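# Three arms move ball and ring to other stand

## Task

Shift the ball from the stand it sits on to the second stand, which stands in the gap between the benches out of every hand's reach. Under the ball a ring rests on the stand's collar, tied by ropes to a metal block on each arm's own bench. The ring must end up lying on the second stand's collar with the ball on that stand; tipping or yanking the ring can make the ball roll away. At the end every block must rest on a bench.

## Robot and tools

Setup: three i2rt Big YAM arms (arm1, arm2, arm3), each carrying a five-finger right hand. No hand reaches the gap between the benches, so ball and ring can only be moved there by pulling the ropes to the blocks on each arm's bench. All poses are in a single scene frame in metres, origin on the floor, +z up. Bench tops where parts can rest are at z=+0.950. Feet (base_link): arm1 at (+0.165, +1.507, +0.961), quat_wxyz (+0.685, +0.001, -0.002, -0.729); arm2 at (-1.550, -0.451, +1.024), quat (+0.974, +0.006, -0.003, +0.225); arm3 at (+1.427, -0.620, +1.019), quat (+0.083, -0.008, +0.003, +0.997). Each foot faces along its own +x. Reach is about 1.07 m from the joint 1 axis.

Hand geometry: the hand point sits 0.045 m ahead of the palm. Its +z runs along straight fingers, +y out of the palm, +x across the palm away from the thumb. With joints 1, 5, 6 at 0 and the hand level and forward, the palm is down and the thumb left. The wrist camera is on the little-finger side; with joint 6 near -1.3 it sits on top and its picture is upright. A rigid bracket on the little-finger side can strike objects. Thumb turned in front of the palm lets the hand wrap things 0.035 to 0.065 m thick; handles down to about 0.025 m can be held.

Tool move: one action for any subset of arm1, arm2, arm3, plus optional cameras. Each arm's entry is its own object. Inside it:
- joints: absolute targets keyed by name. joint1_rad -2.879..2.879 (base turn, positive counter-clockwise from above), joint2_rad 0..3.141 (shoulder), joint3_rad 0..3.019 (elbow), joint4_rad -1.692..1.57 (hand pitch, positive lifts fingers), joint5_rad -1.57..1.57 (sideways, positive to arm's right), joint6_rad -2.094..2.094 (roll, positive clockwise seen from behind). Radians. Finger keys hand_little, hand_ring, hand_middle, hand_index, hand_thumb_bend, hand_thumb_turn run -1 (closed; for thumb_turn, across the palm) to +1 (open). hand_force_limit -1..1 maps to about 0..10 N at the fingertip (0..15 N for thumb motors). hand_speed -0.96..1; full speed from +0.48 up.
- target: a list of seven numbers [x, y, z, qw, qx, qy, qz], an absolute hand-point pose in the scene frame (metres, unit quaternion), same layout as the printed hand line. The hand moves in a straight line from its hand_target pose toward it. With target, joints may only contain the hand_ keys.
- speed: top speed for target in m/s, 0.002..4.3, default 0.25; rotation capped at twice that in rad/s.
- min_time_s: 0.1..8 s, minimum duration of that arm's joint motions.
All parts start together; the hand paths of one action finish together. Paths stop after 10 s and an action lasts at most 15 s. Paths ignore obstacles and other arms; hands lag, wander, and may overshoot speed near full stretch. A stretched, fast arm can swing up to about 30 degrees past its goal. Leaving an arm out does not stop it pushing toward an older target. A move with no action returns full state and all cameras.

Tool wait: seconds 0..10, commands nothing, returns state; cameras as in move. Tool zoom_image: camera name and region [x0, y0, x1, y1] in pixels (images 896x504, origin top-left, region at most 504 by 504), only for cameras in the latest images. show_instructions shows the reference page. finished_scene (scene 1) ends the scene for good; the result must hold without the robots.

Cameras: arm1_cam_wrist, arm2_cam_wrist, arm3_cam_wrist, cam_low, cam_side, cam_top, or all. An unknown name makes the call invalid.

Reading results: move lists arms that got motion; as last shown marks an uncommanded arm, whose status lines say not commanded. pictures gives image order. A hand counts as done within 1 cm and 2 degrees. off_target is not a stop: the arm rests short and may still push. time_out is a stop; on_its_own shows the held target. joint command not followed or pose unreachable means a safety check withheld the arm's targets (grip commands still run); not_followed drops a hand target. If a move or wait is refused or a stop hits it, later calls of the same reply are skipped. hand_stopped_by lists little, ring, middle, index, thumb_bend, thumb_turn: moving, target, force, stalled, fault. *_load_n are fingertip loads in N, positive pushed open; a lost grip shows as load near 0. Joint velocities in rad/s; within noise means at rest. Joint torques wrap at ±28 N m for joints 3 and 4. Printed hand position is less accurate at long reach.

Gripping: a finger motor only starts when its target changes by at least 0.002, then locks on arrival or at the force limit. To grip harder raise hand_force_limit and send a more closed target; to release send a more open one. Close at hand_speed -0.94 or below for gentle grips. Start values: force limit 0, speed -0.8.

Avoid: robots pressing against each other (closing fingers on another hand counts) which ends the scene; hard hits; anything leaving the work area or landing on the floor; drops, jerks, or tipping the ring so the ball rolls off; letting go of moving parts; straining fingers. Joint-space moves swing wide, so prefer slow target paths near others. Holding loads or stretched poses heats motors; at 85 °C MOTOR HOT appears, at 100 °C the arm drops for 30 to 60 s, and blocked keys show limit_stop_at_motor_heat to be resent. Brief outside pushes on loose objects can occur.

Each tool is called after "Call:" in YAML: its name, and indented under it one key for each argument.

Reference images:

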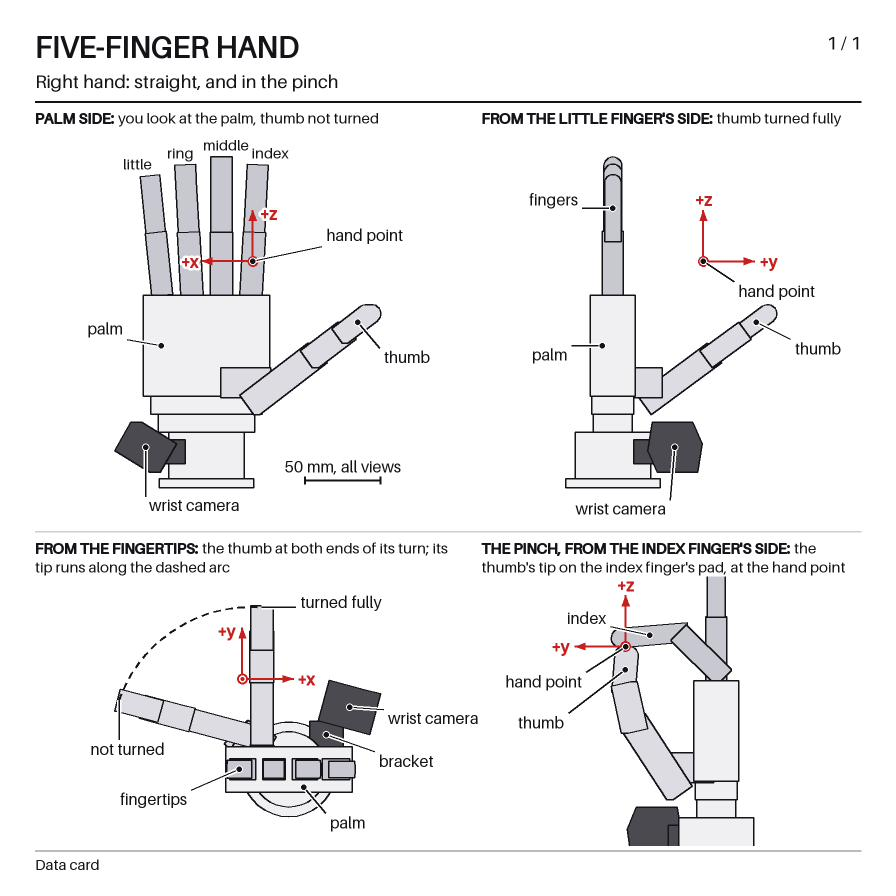

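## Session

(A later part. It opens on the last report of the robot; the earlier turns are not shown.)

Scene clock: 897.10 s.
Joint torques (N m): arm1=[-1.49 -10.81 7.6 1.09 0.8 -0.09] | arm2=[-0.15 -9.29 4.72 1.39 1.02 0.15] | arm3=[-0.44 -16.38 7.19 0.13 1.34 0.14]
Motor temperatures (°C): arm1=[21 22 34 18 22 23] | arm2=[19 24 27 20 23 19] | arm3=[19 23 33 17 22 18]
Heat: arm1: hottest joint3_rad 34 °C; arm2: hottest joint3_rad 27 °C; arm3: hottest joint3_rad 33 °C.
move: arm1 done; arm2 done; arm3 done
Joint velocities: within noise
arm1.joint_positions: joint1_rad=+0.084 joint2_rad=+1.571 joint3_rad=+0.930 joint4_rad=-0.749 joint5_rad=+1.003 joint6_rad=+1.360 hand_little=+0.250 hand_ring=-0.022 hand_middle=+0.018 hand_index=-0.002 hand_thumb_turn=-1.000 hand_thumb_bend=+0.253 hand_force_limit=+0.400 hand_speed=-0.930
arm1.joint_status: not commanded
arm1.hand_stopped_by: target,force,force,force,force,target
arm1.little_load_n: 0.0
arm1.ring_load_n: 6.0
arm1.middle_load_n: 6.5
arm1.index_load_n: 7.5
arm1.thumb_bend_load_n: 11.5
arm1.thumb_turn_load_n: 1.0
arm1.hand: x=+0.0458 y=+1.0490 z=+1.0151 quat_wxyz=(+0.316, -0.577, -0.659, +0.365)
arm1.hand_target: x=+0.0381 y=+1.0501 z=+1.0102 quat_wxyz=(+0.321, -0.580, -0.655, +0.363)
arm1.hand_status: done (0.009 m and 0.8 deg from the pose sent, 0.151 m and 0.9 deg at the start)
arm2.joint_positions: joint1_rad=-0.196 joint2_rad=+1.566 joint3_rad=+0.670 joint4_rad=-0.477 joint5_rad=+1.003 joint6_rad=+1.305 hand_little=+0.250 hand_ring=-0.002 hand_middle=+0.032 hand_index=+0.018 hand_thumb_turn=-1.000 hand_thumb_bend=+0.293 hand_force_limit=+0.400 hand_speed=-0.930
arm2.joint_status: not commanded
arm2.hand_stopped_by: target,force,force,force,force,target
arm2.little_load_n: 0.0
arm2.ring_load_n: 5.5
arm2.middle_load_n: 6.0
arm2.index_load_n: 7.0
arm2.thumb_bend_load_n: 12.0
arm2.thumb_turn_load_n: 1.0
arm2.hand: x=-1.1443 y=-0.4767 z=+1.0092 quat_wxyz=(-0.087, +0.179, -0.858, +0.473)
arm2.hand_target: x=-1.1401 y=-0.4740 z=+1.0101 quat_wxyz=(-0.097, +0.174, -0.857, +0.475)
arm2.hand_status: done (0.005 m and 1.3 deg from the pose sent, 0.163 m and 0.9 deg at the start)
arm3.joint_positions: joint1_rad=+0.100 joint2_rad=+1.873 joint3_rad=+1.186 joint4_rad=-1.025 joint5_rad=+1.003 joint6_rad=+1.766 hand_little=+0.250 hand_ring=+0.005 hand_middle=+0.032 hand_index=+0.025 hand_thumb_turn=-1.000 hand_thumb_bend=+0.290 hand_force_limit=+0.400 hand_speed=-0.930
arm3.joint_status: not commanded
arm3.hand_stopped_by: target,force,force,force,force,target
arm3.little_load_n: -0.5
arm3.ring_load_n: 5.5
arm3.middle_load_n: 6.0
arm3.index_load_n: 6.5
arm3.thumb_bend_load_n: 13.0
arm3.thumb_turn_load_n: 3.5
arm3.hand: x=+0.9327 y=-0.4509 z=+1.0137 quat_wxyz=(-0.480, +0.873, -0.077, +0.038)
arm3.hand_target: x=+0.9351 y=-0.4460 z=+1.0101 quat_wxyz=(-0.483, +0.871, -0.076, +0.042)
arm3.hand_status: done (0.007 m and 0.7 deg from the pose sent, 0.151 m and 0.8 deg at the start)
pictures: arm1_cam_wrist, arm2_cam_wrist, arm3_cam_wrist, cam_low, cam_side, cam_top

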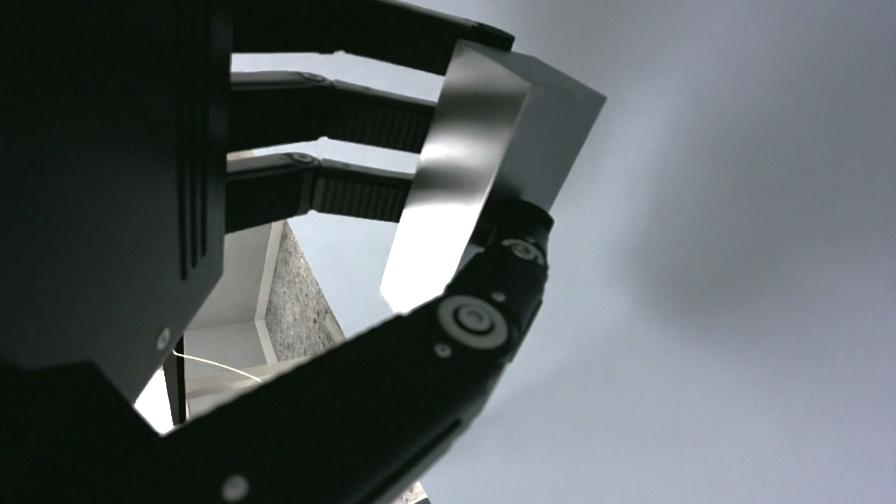

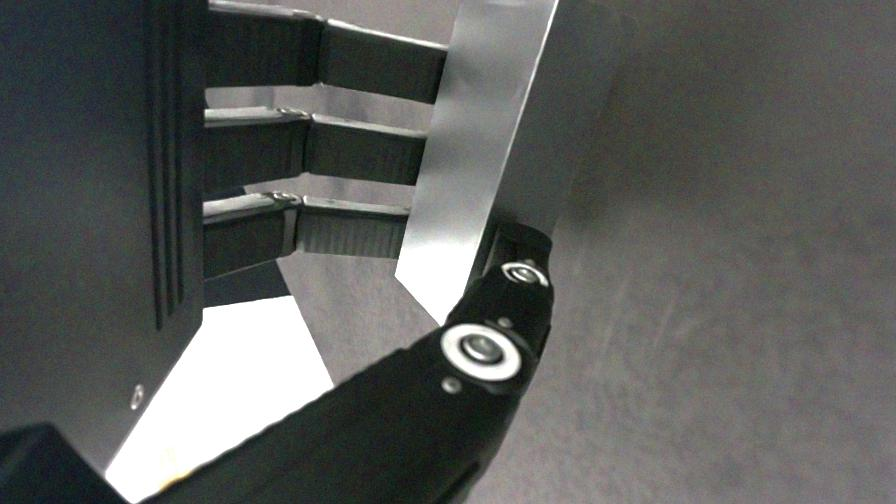

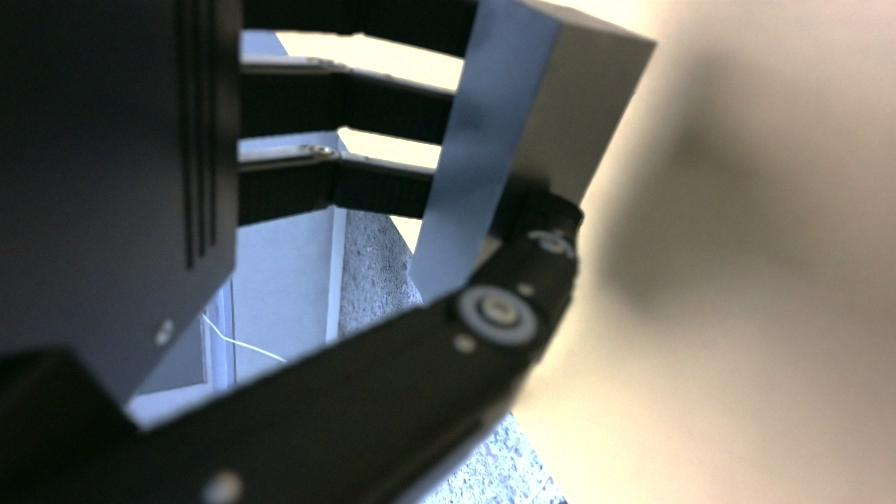

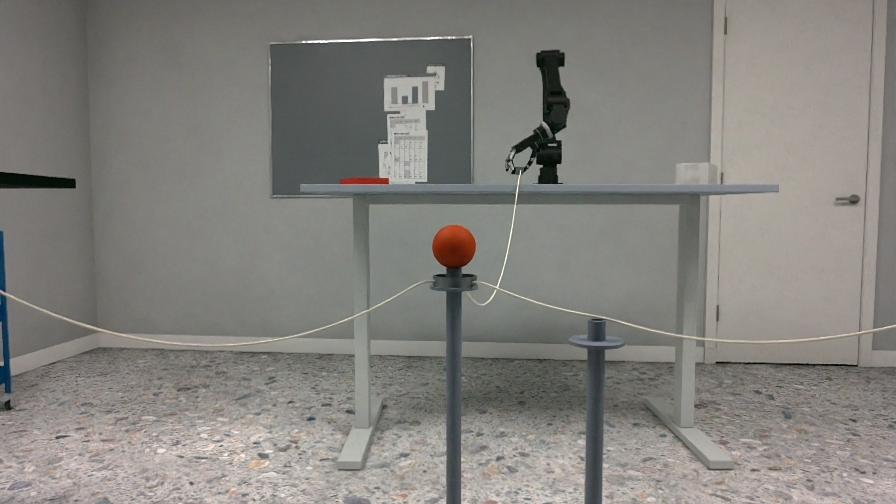

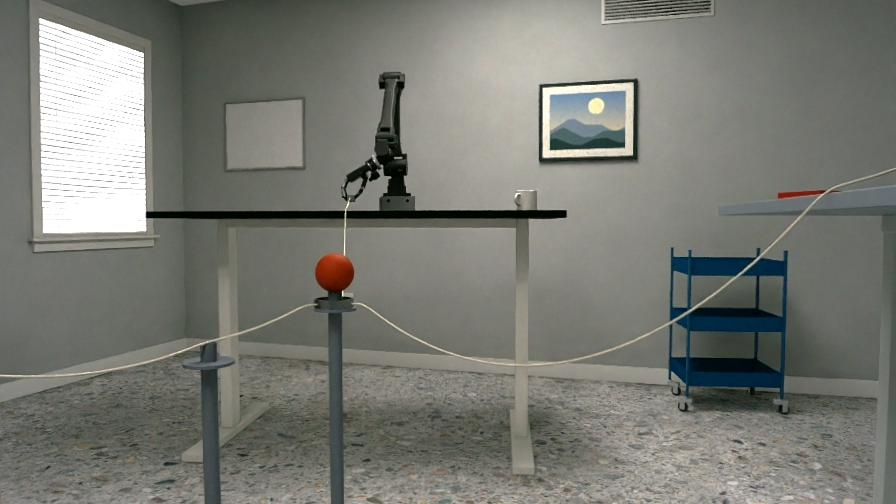

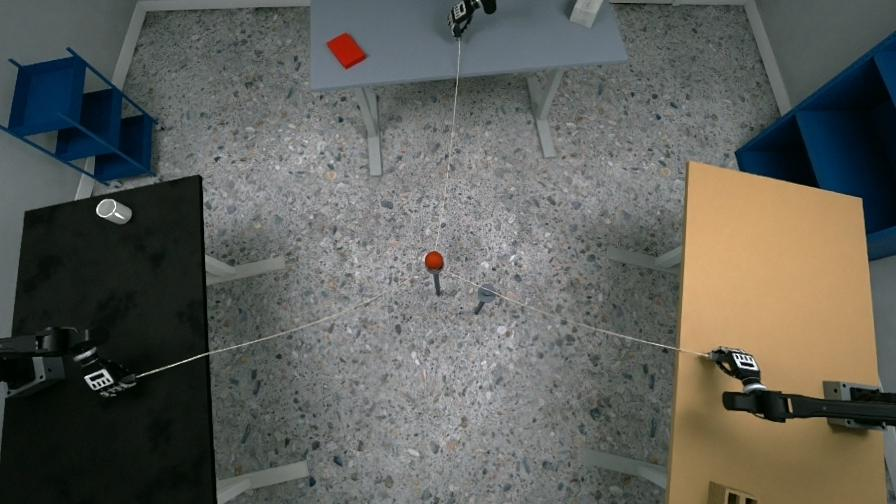

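Call:
move:
  arm1: {"target": [0.038, 1.05, 0.975, 0.3212, -0.5795, -0.6551, 0.3631], "speed": 0.03}
  arm2: {"target": [-1.14, -0.474, 0.977, 0.0967, -0.1744, 0.857, -0.4751], "speed": 0.03}
  arm3: {"target": [0.935, -0.446, 0.979, 0.4829, -0.8713, 0.0762, -0.0423], "speed": 0.03}
  cameras: ["all"]

Call:
zoom_image:
  camera: "cam_side"
  region: [330, 180, 380, 220]

Call:
zoom_image:
  camera: "cam_low"
  region: [495, 155, 545, 195]

Scene clock: 905.73 s.
Joint torques (N m): arm1=[-1.44 -11.05 6.95 1.1 0.79 -0.07] | arm2=[-0.5 -9.88 3.96 1.65 0.99 0.15] | arm3=[-0.67 -16.21 6.72 0.23 1.38 0.09]
Motor temperatures (°C): arm1=[21 22 34 18 22 23] | arm2=[19 24 27 20 23 19] | arm3=[19 23 32 17 22 18]
Heat: arm1: hottest joint3_rad 34 °C; arm2: hottest joint3_rad 27 °C; arm3: hottest joint3_rad 32 °C.
move: arm1 done; arm2 done; arm3 done
Joint velocities: within noise
arm1.joint_positions: joint1_rad=+0.083 joint2_rad=+1.636 joint3_rad=+0.896 joint4_rad=-0.647 joint5_rad=+1.003 joint6_rad=+1.359 hand_little=+0.250 hand_ring=-0.022 hand_middle=+0.018 hand_index=-0.002 hand_thumb_turn=-1.000 hand_thumb_bend=+0.253 hand_force_limit=+0.400 hand_speed=-0.930
arm1.joint_status: not commanded
arm1.hand_stopped_by: target,force,force,force,force,target
arm1.little_load_n: 0.0
arm1.ring_load_n: 6.0
arm1.middle_load_n: 6.5
arm1.index_load_n: 7.5
arm1.thumb_bend_load_n: 11.5
arm1.thumb_turn_load_n: 1.0
arm1.hand: x=+0.0459 y=+1.0478 z=+0.9811 quat_wxyz=(+0.316, -0.577, -0.658, +0.366)
arm1.hand_target: x=+0.0381 y=+1.0502 z=+0.9751 quat_wxyz=(+0.321, -0.580, -0.655, +0.363)
arm1.hand_status: done (0.010 m and 0.8 deg from the pose sent, 0.041 m and 0.8 deg at the start)
arm2.joint_positions: joint1_rad=-0.196 joint2_rad=+1.659 joint3_rad=+0.652 joint4_rad=-0.361 joint5_rad=+1.003 joint6_rad=+1.305 hand_little=+0.250 hand_ring=-0.002 hand_middle=+0.032 hand_index=+0.018 hand_thumb_turn=-1.000 hand_thumb_bend=+0.293 hand_force_limit=+0.400 hand_speed=-0.930
arm2.joint_status: not commanded
arm2.hand_stopped_by: target,force,force,force,force,target
arm2.little_load_n: 0.0
arm2.ring_load_n: 6.0
arm2.middle_load_n: 6.0
arm2.index_load_n: 7.0
arm2.thumb_bend_load_n: 12.0
arm2.thumb_turn_load_n: 1.0
arm2.hand: x=-1.1426 y=-0.4759 z=+0.9773 quat_wxyz=(-0.089, +0.178, -0.858, +0.473)
arm2.hand_target: x=-1.1401 y=-0.4741 z=+0.9770 quat_wxyz=(-0.097, +0.174, -0.857, +0.475)
arm2.hand_status: done (0.003 m and 1.0 deg from the pose sent, 0.033 m and 1.3 deg at the start)
arm3.joint_positions: joint1_rad=+0.099 joint2_rad=+1.927 joint3_rad=+1.171 joint4_rad=-0.953 joint5_rad=+1.003 joint6_rad=+1.766 hand_little=+0.250 hand_ring=+0.005 hand_middle=+0.032 hand_index=+0.025 hand_thumb_turn=-1.000 hand_thumb_bend=+0.290 hand_force_limit=+0.400 hand_speed=-0.930
arm3.joint_status: not commanded
arm3.hand_stopped_by: target,force,force,force,force,target
arm3.little_load_n: 0.0
arm3.ring_load_n: 5.5
arm3.middle_load_n: 6.0
arm3.index_load_n: 6.5
arm3.thumb_bend_load_n: 13.0
arm3.thumb_turn_load_n: 3.5
arm3.hand: x=+0.9316 y=-0.4509 z=+0.9839 quat_wxyz=(-0.480, +0.873, -0.078, +0.036)
arm3.hand_target: x=+0.9351 y=-0.4460 z=+0.9790 quat_wxyz=(-0.483, +0.871, -0.076, +0.042)
arm3.hand_status: done (0.008 m and 0.8 deg from the pose sent, 0.035 m and 0.7 deg at the start)
pictures: arm1_cam_wrist, arm2_cam_wrist, arm3_cam_wrist, cam_low, cam_side, cam_top

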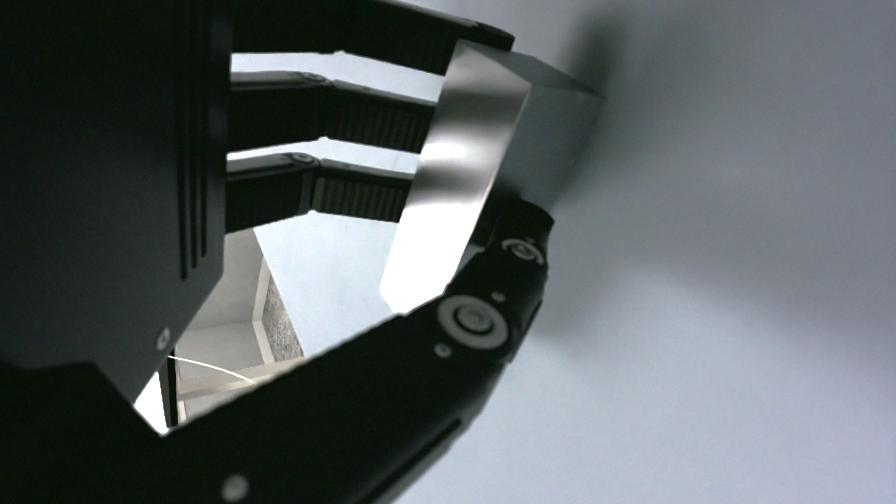

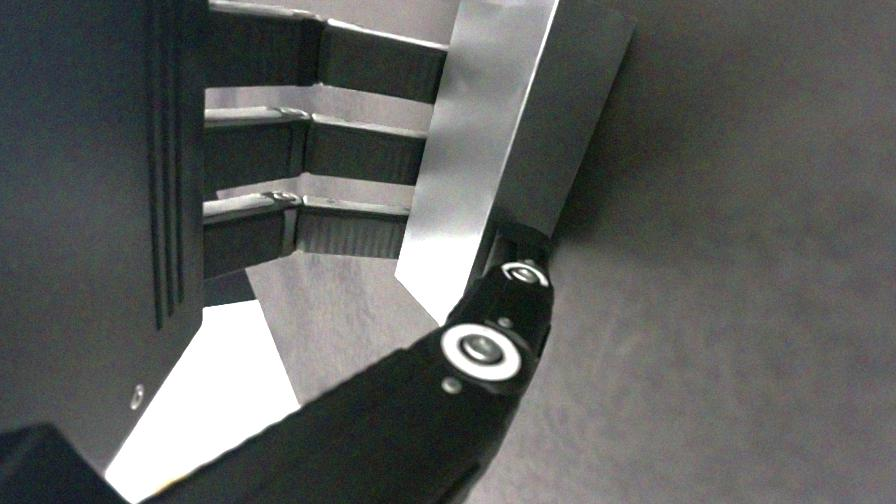

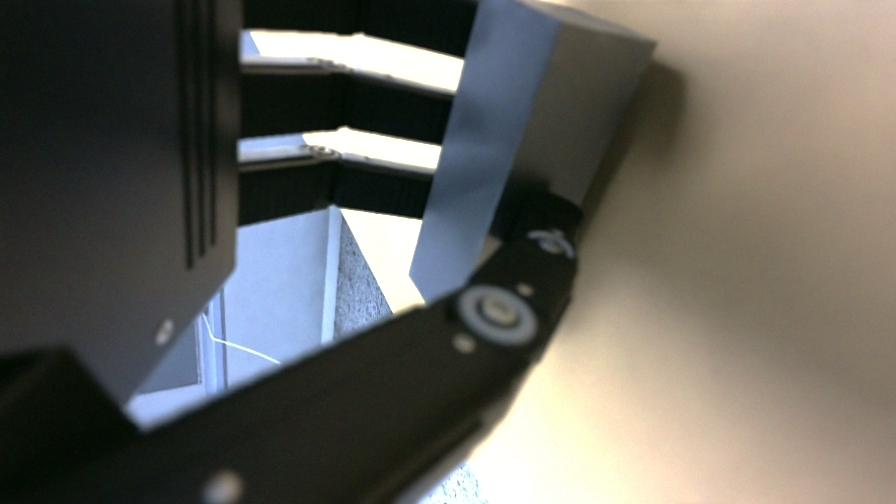

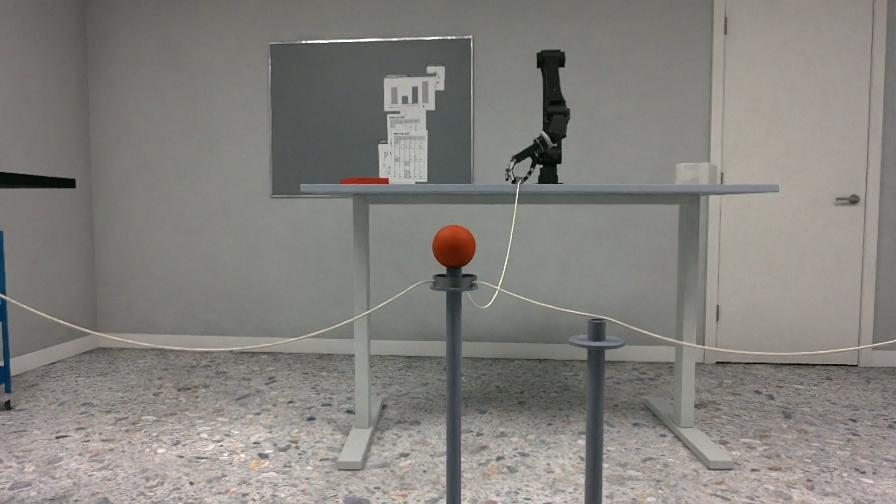

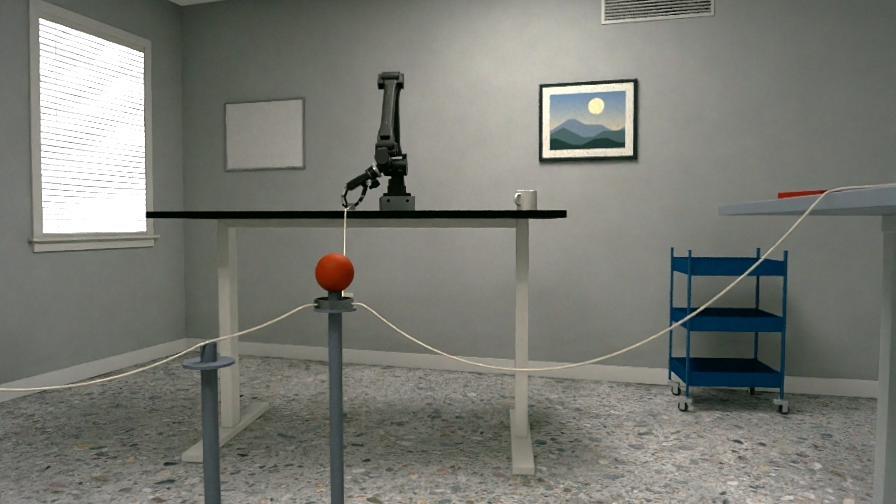

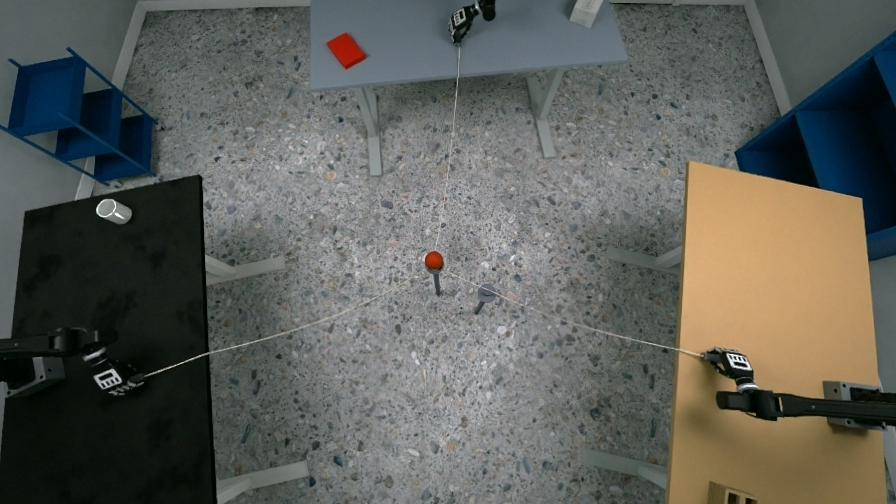

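Scaled by 10.080.

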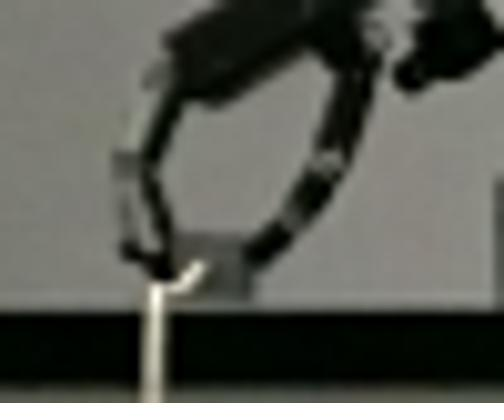

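Scaled by 10.080.

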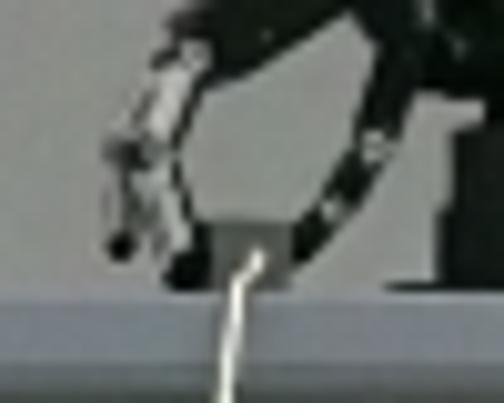

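Call:
move:
  arm1: {"target": [0.038, 1.05, 0.968, 0.3212, -0.5795, -0.6551, 0.3631], "speed": 0.01}
  arm2: {"target": [-1.14, -0.474, 0.969, 0.0967, -0.1744, 0.857, -0.4751], "speed": 0.01}
  arm3: {"target": [0.935, -0.446, 0.971, 0.4829, -0.8713, 0.0762, -0.0423], "speed": 0.01}
  cameras: ["arm1_cam_wrist", "arm2_cam_wrist", "arm3_cam_wrist", "cam_low", "cam_side"]

Call:
zoom_image:
  camera: "cam_side"
  region: [330, 180, 380, 220]

Call:
zoom_image:
  camera: "cam_low"
  region: [495, 155, 545, 195]

Scene clock: 913.47 s.
Joint torques (N m): arm1=[-1.44 -10.93 6.76 1.05 0.79 -0.08] | arm2=[-0.62 -9.88 3.62 1.4 0.98 0.13] | arm3=[-0.73 -15.91 6.34 0.06 1.34 0.11]
Motor temperatures (°C): arm1=[21 22 34 18 22 23] | arm2=[19 24 26 20 23 19] | arm3=[19 23 31 17 22 18]
Heat: arm1: hottest joint3_rad 34 °C; arm2: hottest joint3_rad 26 °C; arm3: hottest joint3_rad 31 °C.
move: arm1 off_target; arm2 done; arm3 done
Joint velocities: within noise
arm1.joint_positions: joint1_rad=+0.083 joint2_rad=+1.647 joint3_rad=+0.891 joint4_rad=-0.627 joint5_rad=+1.003 joint6_rad=+1.359 hand_little=+0.250 hand_ring=-0.022 hand_middle=+0.018 hand_index=-0.002 hand_thumb_turn=-1.000 hand_thumb_bend=+0.253 hand_force_limit=+0.400 hand_speed=-0.930
arm1.joint_status: not commanded
arm1.hand_stopped_by: target,force,force,force,force,target
arm1.little_load_n: 0.0
arm1.ring_load_n: 6.0
arm1.middle_load_n: 6.5
arm1.index_load_n: 7.5
arm1.thumb_bend_load_n: 11.5
arm1.thumb_turn_load_n: 1.0
arm1.hand: x=+0.0459 y=+1.0470 z=+0.9757 quat_wxyz=(+0.315, -0.578, -0.658, +0.367)
arm1.hand_target: x=+0.0382 y=+1.0503 z=+0.9681 quat_wxyz=(+0.321, -0.580, -0.655, +0.363)
arm1.hand_status: off_target (0.011 m and 0.9 deg from the pose sent, 0.015 m and 0.8 deg at the start)
arm2.joint_positions: joint1_rad=-0.196 joint2_rad=+1.682 joint3_rad=+0.652 joint4_rad=-0.333 joint5_rad=+1.003 joint6_rad=+1.305 hand_little=+0.250 hand_ring=-0.002 hand_middle=+0.032 hand_index=+0.018 hand_thumb_turn=-1.000 hand_thumb_bend=+0.293 hand_force_limit=+0.400 hand_speed=-0.930
arm2.joint_status: not commanded
arm2.hand_stopped_by: target,force,force,force,force,target
arm2.little_load_n: 0.0
arm2.ring_load_n: 5.5
arm2.middle_load_n: 6.0
arm2.index_load_n: 7.0
arm2.thumb_bend_load_n: 12.0
arm2.thumb_turn_load_n: 1.0
arm2.hand: x=-1.1405 y=-0.4753 z=+0.9705 quat_wxyz=(-0.091, +0.177, -0.858, +0.473)
arm2.hand_target: x=-1.1400 y=-0.4741 z=+0.9691 quat_wxyz=(-0.097, +0.174, -0.857, +0.475)
arm2.hand_status: done (0.002 m and 0.8 deg from the pose sent, 0.009 m and 1.0 deg at the start)
arm3.joint_positions: joint1_rad=+0.099 joint2_rad=+1.941 joint3_rad=+1.171 joint4_rad=-0.935 joint5_rad=+1.003 joint6_rad=+1.766 hand_little=+0.250 hand_ring=+0.005 hand_middle=+0.032 hand_index=+0.025 hand_thumb_turn=-1.000 hand_thumb_bend=+0.290 hand_force_limit=+0.400 hand_speed=-0.930
arm3.joint_status: not commanded
arm3.hand_stopped_by: target,force,force,force,force,target
arm3.little_load_n: 0.0
arm3.ring_load_n: 5.5
arm3.middle_load_n: 6.0
arm3.index_load_n: 6.5
arm3.thumb_bend_load_n: 12.5
arm3.thumb_turn_load_n: 3.5
arm3.hand: x=+0.9298 y=-0.4508 z=+0.9774 quat_wxyz=(-0.480, +0.873, -0.079, +0.034)
arm3.hand_target: x=+0.9351 y=-0.4460 z=+0.9711 quat_wxyz=(-0.483, +0.871, -0.076, +0.042)
arm3.hand_status: done (0.010 m and 1.0 deg from the pose sent, 0.014 m and 0.8 deg at the start)

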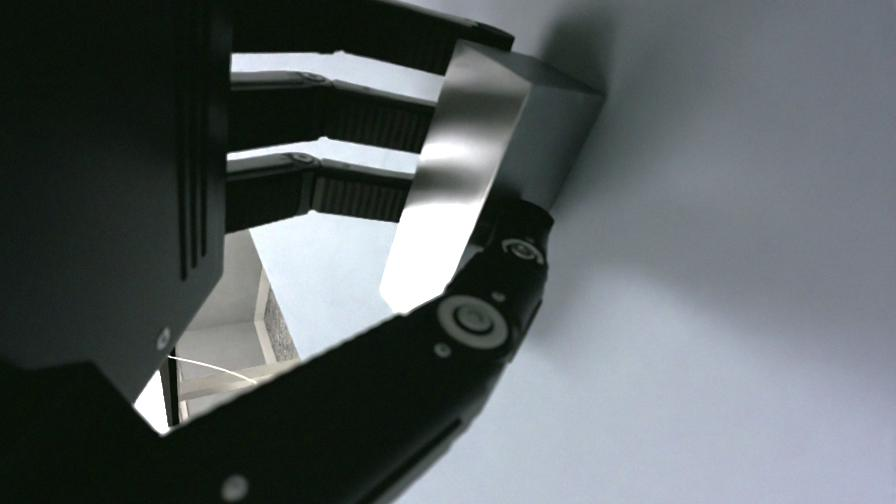

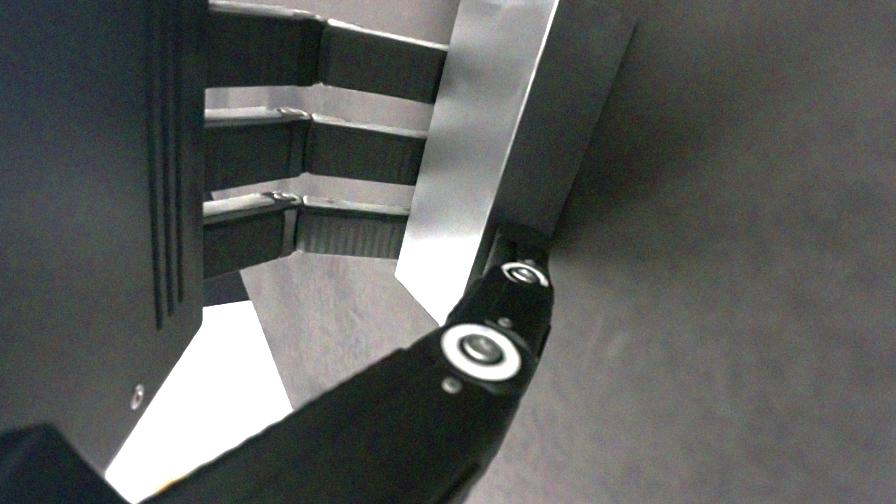

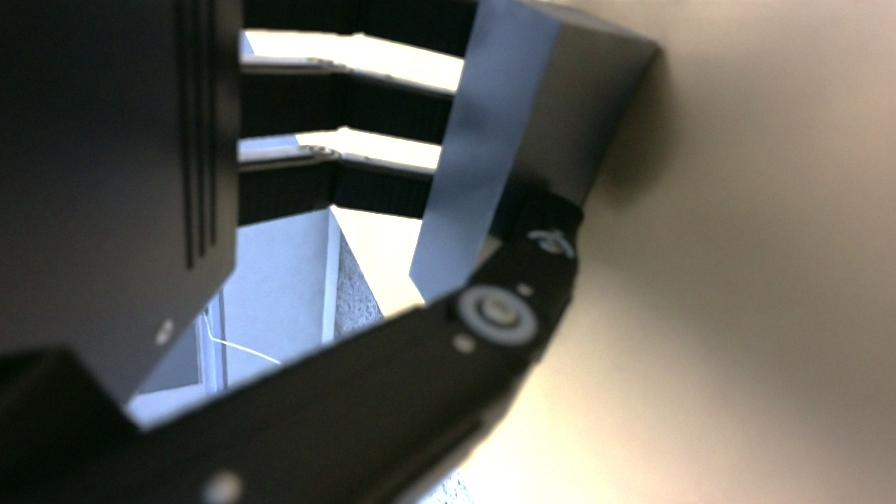

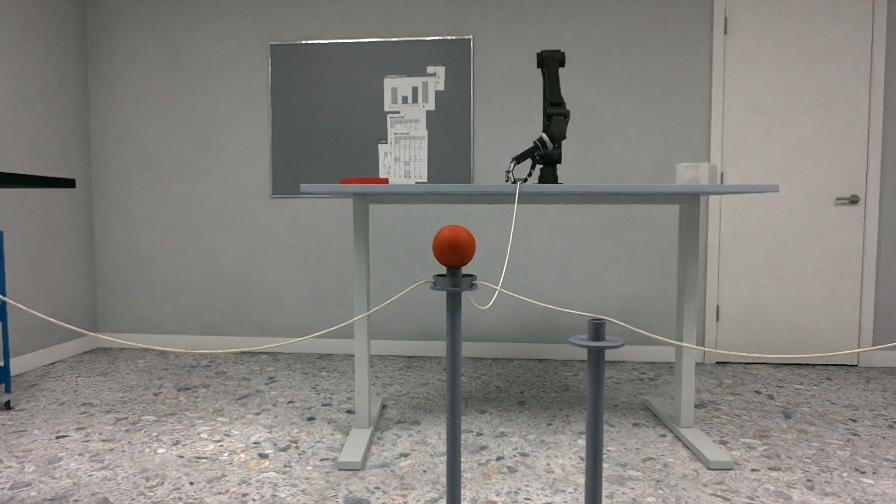

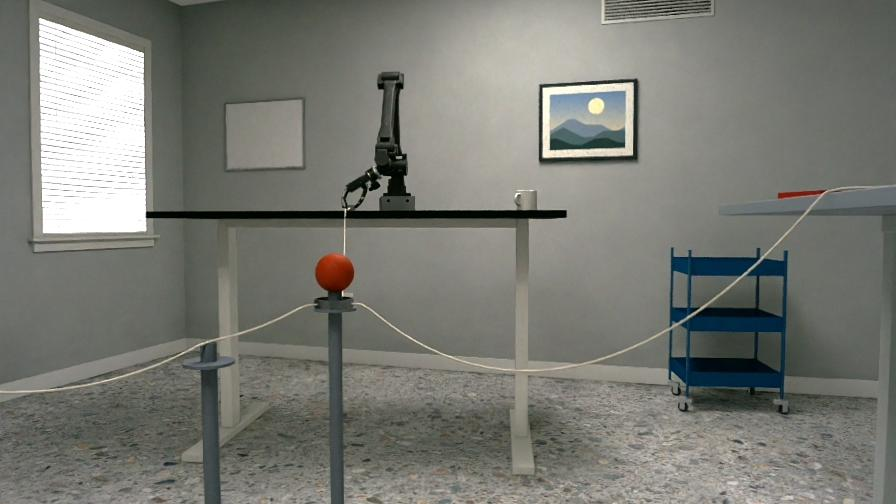

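Scaled by 10.080.

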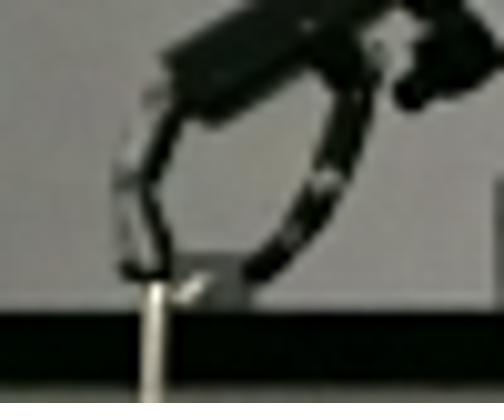

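Scaled by 10.080.

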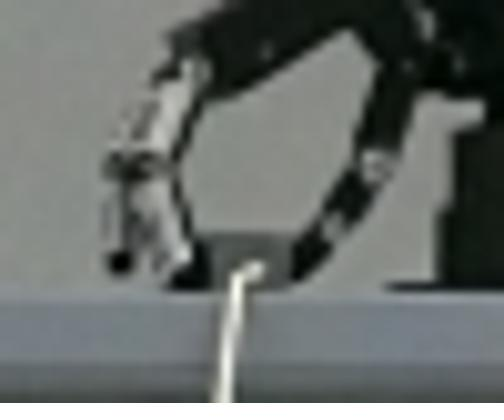

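Call:
move:
  arm1: {"target": [0.038, 1.05, 0.9655, 0.3212, -0.5795, -0.6551, 0.3631], "speed": 0.01}
  arm2: {"target": [-1.14, -0.474, 0.9665, 0.0967, -0.1744, 0.857, -0.4751], "speed": 0.01}
  arm3: {"target": [0.935, -0.446, 0.9685, 0.4829, -0.8713, 0.0762, -0.0423], "speed": 0.01}

Call:
move:
  arm1: {"joints": {"hand_speed": -0.9, "hand_index": 0.25, "hand_middle": 0.25, "hand_ring": 0.25, "hand_thumb_bend": 0.4}}
  arm2: {"joints": {"hand_speed": -0.9, "hand_index": 0.25, "hand_middle": 0.25, "hand_ring": 0.25, "hand_thumb_bend": 0.4}}
  arm3: {"joints": {"hand_speed": -0.9, "hand_index": 0.25, "hand_middle": 0.25, "hand_ring": 0.25, "hand_thumb_bend": 0.4}}
  cameras: ["all"]

Call:
zoom_image:
  camera: "cam_low"
  region: [385, 200, 525, 310]

Call:
zoom_image:
  camera: "cam_side"
  region: [330, 180, 380, 220]

Call:
zoom_image:
  camera: "cam_low"
  region: [495, 155, 545, 195]

Scene clock: 923.33 s.
Joint torques (N m): arm1=[-1.44 -10.75 6.6 1.09 0.79 -0.08] | arm2=[-0.44 -9.64 3.48 1.52 0.92 0.12] | arm3=[-0.32 -15.62 6.45 0.09 1.32 0.08]
Motor temperatures (°C): arm1=[21 21 34 18 22 23] | arm2=[19 24 25 20 23 19] | arm3=[19 24 31 17 22 18]
Heat: arm1: hottest joint3_rad 34 °C; arm2: hottest joint3_rad 25 °C; arm3: hottest joint3_rad 31 °C.
move: arm1 off_target; arm2 done; arm3 done
Joint velocities: within noise
arm1.joint_positions: joint1_rad=+0.083 joint2_rad=+1.649 joint3_rad=+0.891 joint4_rad=-0.619 joint5_rad=+1.003 joint6_rad=+1.359 hand_little=+0.250 hand_ring=-0.022 hand_middle=+0.018 hand_index=-0.002 hand_thumb_turn=-1.000 hand_thumb_bend=+0.253 hand_force_limit=+0.400 hand_speed=-0.930
arm1.joint_status: not commanded
arm1.hand_stopped_by: target,force,force,force,force,target
arm1.little_load_n: 0.0
arm1.ring_load_n: 6.0
arm1.middle_load_n: 6.5
arm1.index_load_n: 7.5
arm1.thumb_bend_load_n: 11.5
arm1.thumb_turn_load_n: 1.0
arm1.hand: x=+0.0460 y=+1.0454 z=+0.9755 quat_wxyz=(+0.313, -0.579, -0.656, +0.369)
arm1.hand_target: x=+0.0383 y=+1.0503 z=+0.9658 quat_wxyz=(+0.321, -0.580, -0.655, +0.363)
arm1.hand_status: off_target (0.014 m and 1.2 deg from the pose sent, 0.013 m and 0.9 deg at the start)
arm2.joint_positions: joint1_rad=-0.196 joint2_rad=+1.688 joint3_rad=+0.652 joint4_rad=-0.324 joint5_rad=+1.004 joint6_rad=+1.305 hand_little=+0.250 hand_ring=-0.002 hand_middle=+0.032 hand_index=+0.018 hand_thumb_turn=-1.000 hand_thumb_bend=+0.293 hand_force_limit=+0.400 hand_speed=-0.930
arm2.joint_status: not commanded
arm2.hand_stopped_by: target,force,force,force,force,target
arm2.little_load_n: 0.0
arm2.ring_load_n: 6.0
arm2.middle_load_n: 6.0
arm2.index_load_n: 7.0
arm2.thumb_bend_load_n: 11.5
arm2.thumb_turn_load_n: 1.0
arm2.hand: x=-1.1395 y=-0.4752 z=+0.9692 quat_wxyz=(-0.093, +0.176, -0.858, +0.473)
arm2.hand_target: x=-1.1401 y=-0.4741 z=+0.9665 quat_wxyz=(-0.096, +0.174, -0.857, +0.475)
arm2.hand_status: done (0.003 m and 0.6 deg from the pose sent, 0.004 m and 0.8 deg at the start)
arm3.joint_positions: joint1_rad=+0.099 joint2_rad=+1.943 joint3_rad=+1.169 joint4_rad=-0.929 joint5_rad=+1.004 joint6_rad=+1.766 hand_little=+0.250 hand_ring=+0.005 hand_middle=+0.032 hand_index=+0.025 hand_thumb_turn=-1.000 hand_thumb_bend=+0.290 hand_force_limit=+0.400 hand_speed=-0.930
arm3.joint_status: not commanded
arm3.hand_stopped_by: target,force,force,force,force,target
arm3.little_load_n: 0.0
arm3.ring_load_n: 6.0
arm3.middle_load_n: 6.0
arm3.index_load_n: 6.0
arm3.thumb_bend_load_n: 13.0
arm3.thumb_turn_load_n: 3.5
arm3.hand: x=+0.9299 y=-0.4506 z=+0.9762 quat_wxyz=(-0.480, +0.873, -0.079, +0.034)
arm3.hand_target: x=+0.9350 y=-0.4461 z=+0.9688 quat_wxyz=(-0.483, +0.871, -0.076, +0.042)
arm3.hand_status: done (0.010 m and 1.1 deg from the pose sent, 0.011 m and 1.0 deg at the start)
pictures: none

Scene clock: 924.87 s.
Joint torques (N m): arm1=[-1.44 -10.87 6.57 1.1 0.73 -0.08] | arm2=[-0.5 -9.76 3.52 1.62 0.84 0.13] | arm3=[-0.15 -15.5 6.46 0.05 1.16 0.12]
Motor temperatures (°C): arm1=[21 21 34 18 22 23] | arm2=[19 24 25 20 23 19] | arm3=[19 24 31 17 22 18]
Heat: arm1: hottest joint3_rad 34 °C; arm2: hottest joint3_rad 25 °C; arm3: hottest joint3_rad 31 °C.
move: arm1 done; arm2 done; arm3 done
Joint velocities: within noise
arm1.joint_positions: joint1_rad=+0.083 joint2_rad=+1.651 joint3_rad=+0.891 joint4_rad=-0.619 joint5_rad=+1.004 joint6_rad=+1.359 hand_little=+0.250 hand_ring=+0.250 hand_middle=+0.250 hand_index=+0.250 hand_thumb_turn=-1.000 hand_thumb_bend=+0.400 hand_force_limit=+0.400 hand_speed=-0.900
arm1.joint_status: all done
arm1.hand_stopped_by: target,target,target,target,target,target
arm1.little_load_n: 0.0
arm1.ring_load_n: 0.0
arm1.middle_load_n: 0.0
arm1.index_load_n: 0.0
arm1.thumb_bend_load_n: 0.0
arm1.thumb_turn_load_n: 0.0
arm1.hand: x=+0.0457 y=+1.0457 z=+0.9746 quat_wxyz=(+0.314, -0.578, -0.657, +0.369)
arm1.hand_target: x=+0.0383 y=+1.0503 z=+0.9658 quat_wxyz=(+0.321, -0.580, -0.655, +0.363)
arm1.hand_status: not commanded
arm2.joint_positions: joint1_rad=-0.196 joint2_rad=+1.689 joint3_rad=+0.652 joint4_rad=-0.324 joint5_rad=+1.007 joint6_rad=+1.305 hand_little=+0.250 hand_ring=+0.250 hand_middle=+0.250 hand_index=+0.250 hand_thumb_turn=-1.000 hand_thumb_bend=+0.400 hand_force_limit=+0.400 hand_speed=-0.900
arm2.joint_status: all done
arm2.hand_stopped_by: target,target,target,target,target,target
arm2.little_load_n: 0.0
arm2.ring_load_n: 0.0
arm2.middle_load_n: 0.0
arm2.index_load_n: 0.0
arm2.thumb_bend_load_n: 0.0
arm2.thumb_turn_load_n: 0.0
arm2.hand: x=-1.1397 y=-0.4758 z=+0.9690 quat_wxyz=(-0.092, +0.176, -0.858, +0.475)
arm2.hand_target: x=-1.1401 y=-0.4741 z=+0.9666 quat_wxyz=(-0.096, +0.174, -0.857, +0.475)
arm2.hand_status: not commanded
arm3.joint_positions: joint1_rad=+0.099 joint2_rad=+1.944 joint3_rad=+1.169 joint4_rad=-0.929 joint5_rad=+1.008 joint6_rad=+1.766 hand_little=+0.250 hand_ring=+0.250 hand_middle=+0.250 hand_index=+0.250 hand_thumb_turn=-1.000 hand_thumb_bend=+0.400 hand_force_limit=+0.400 hand_speed=-0.900
arm3.joint_status: all done
arm3.hand_stopped_by: target,target,target,target,target,target
arm3.little_load_n: 0.0
arm3.ring_load_n: 0.0
arm3.middle_load_n: 0.0
arm3.index_load_n: 0.0
arm3.thumb_bend_load_n: 0.0
arm3.thumb_turn_load_n: 0.0
arm3.hand: x=+0.9300 y=-0.4501 z=+0.9762 quat_wxyz=(-0.482, +0.872, -0.079, +0.034)
arm3.hand_target: x=+0.9350 y=-0.4462 z=+0.9687 quat_wxyz=(-0.483, +0.871, -0.076, +0.042)
arm3.hand_status: not commanded
pictures: arm1_cam_wrist, arm2_cam_wrist, arm3_cam_wrist, cam_low, cam_side, cam_top

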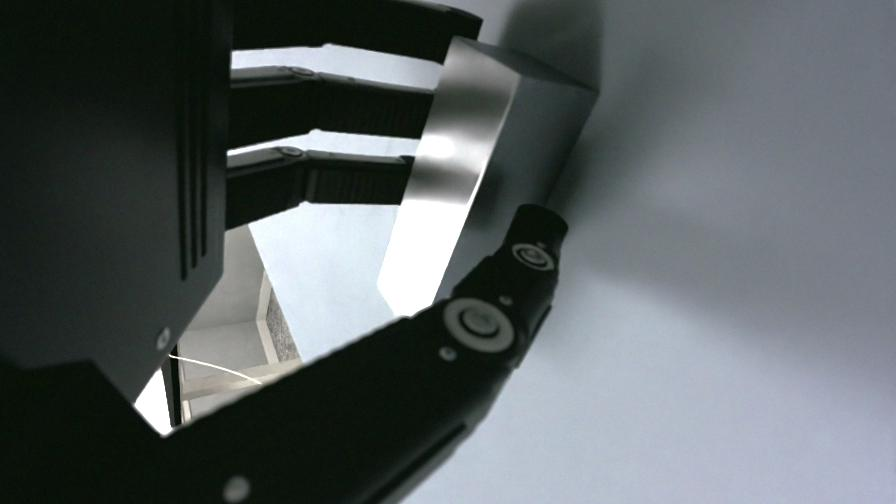

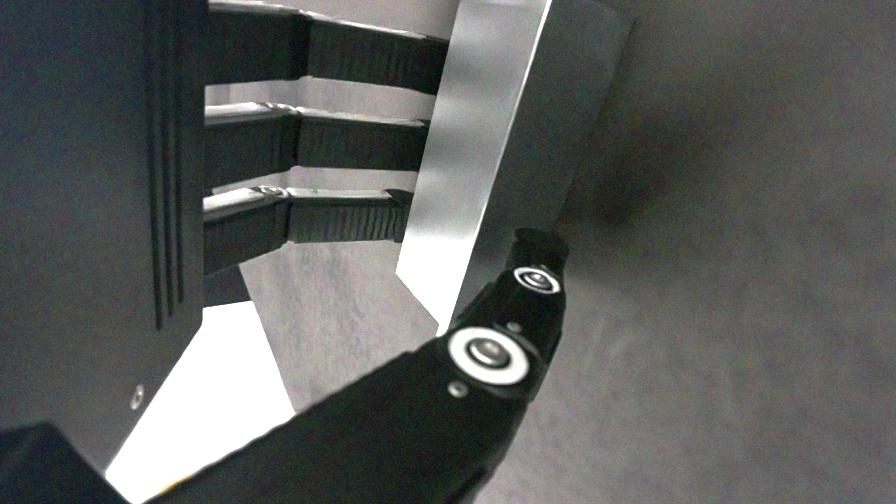

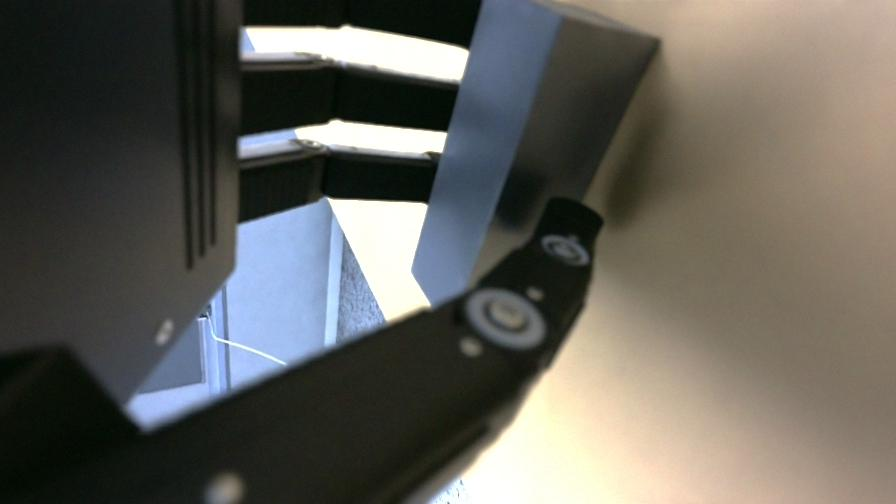

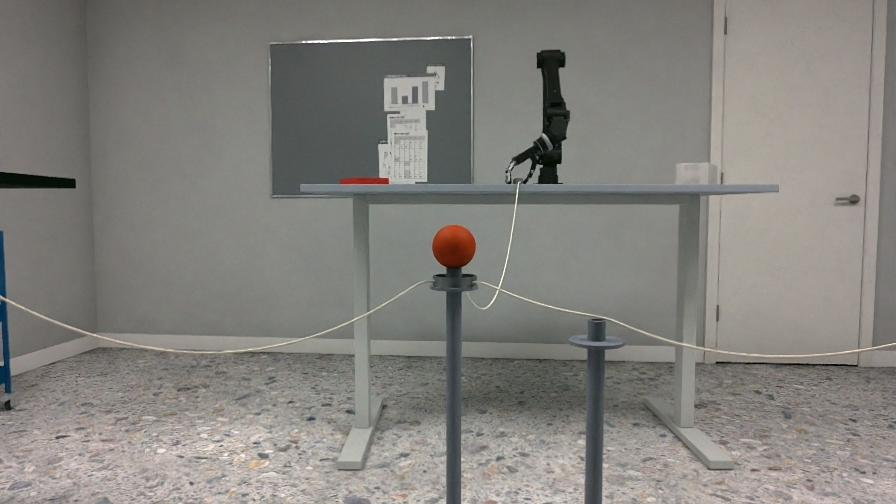

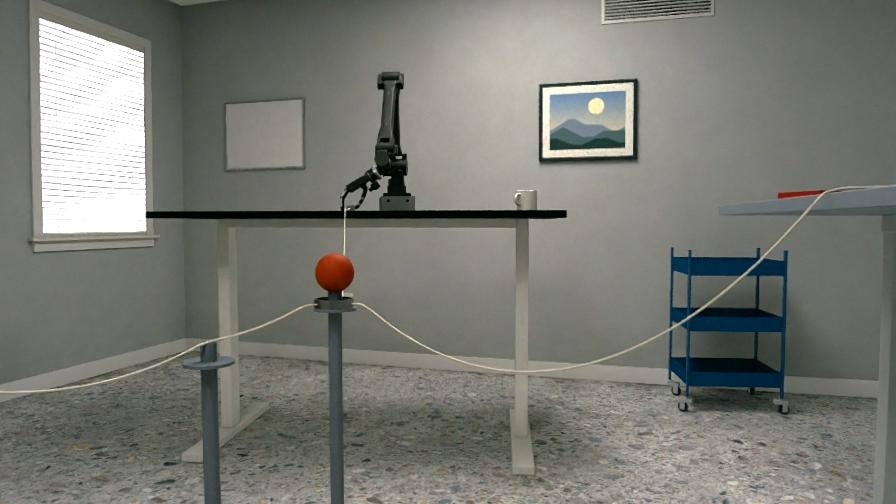

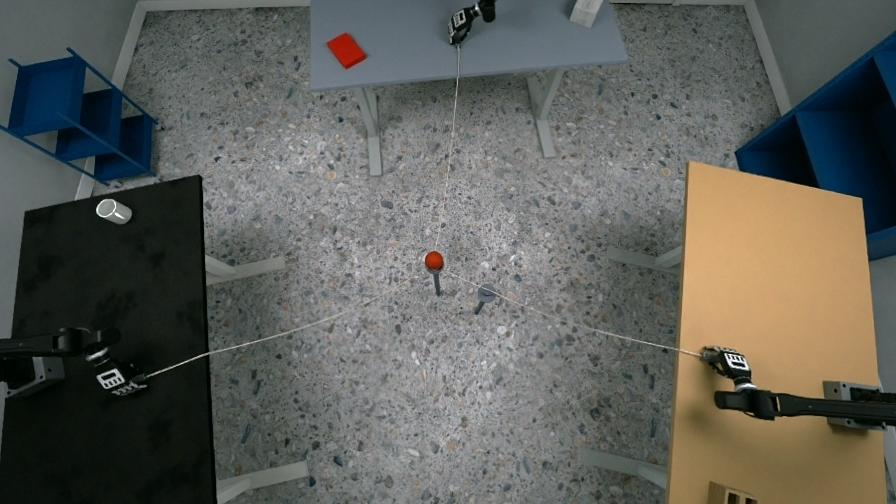

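Scaled by 3.600.

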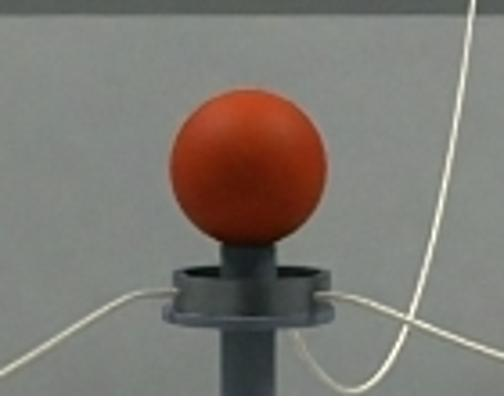

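Scaled by 10.080.

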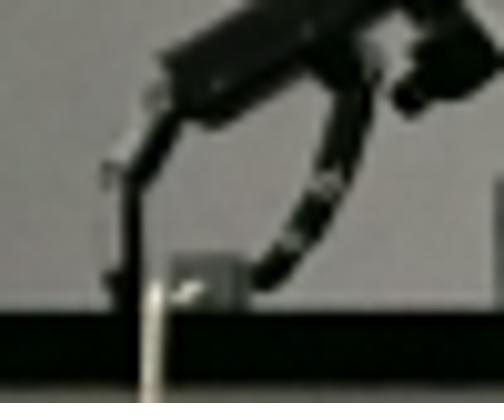

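Scaled by 10.080.

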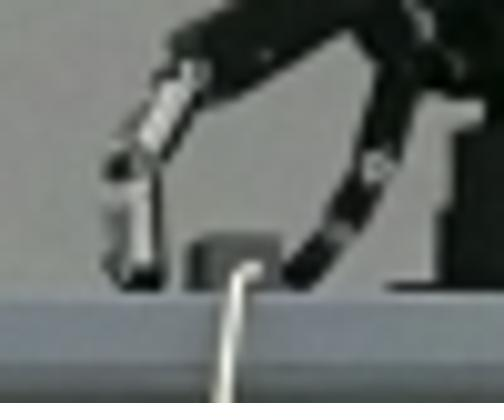

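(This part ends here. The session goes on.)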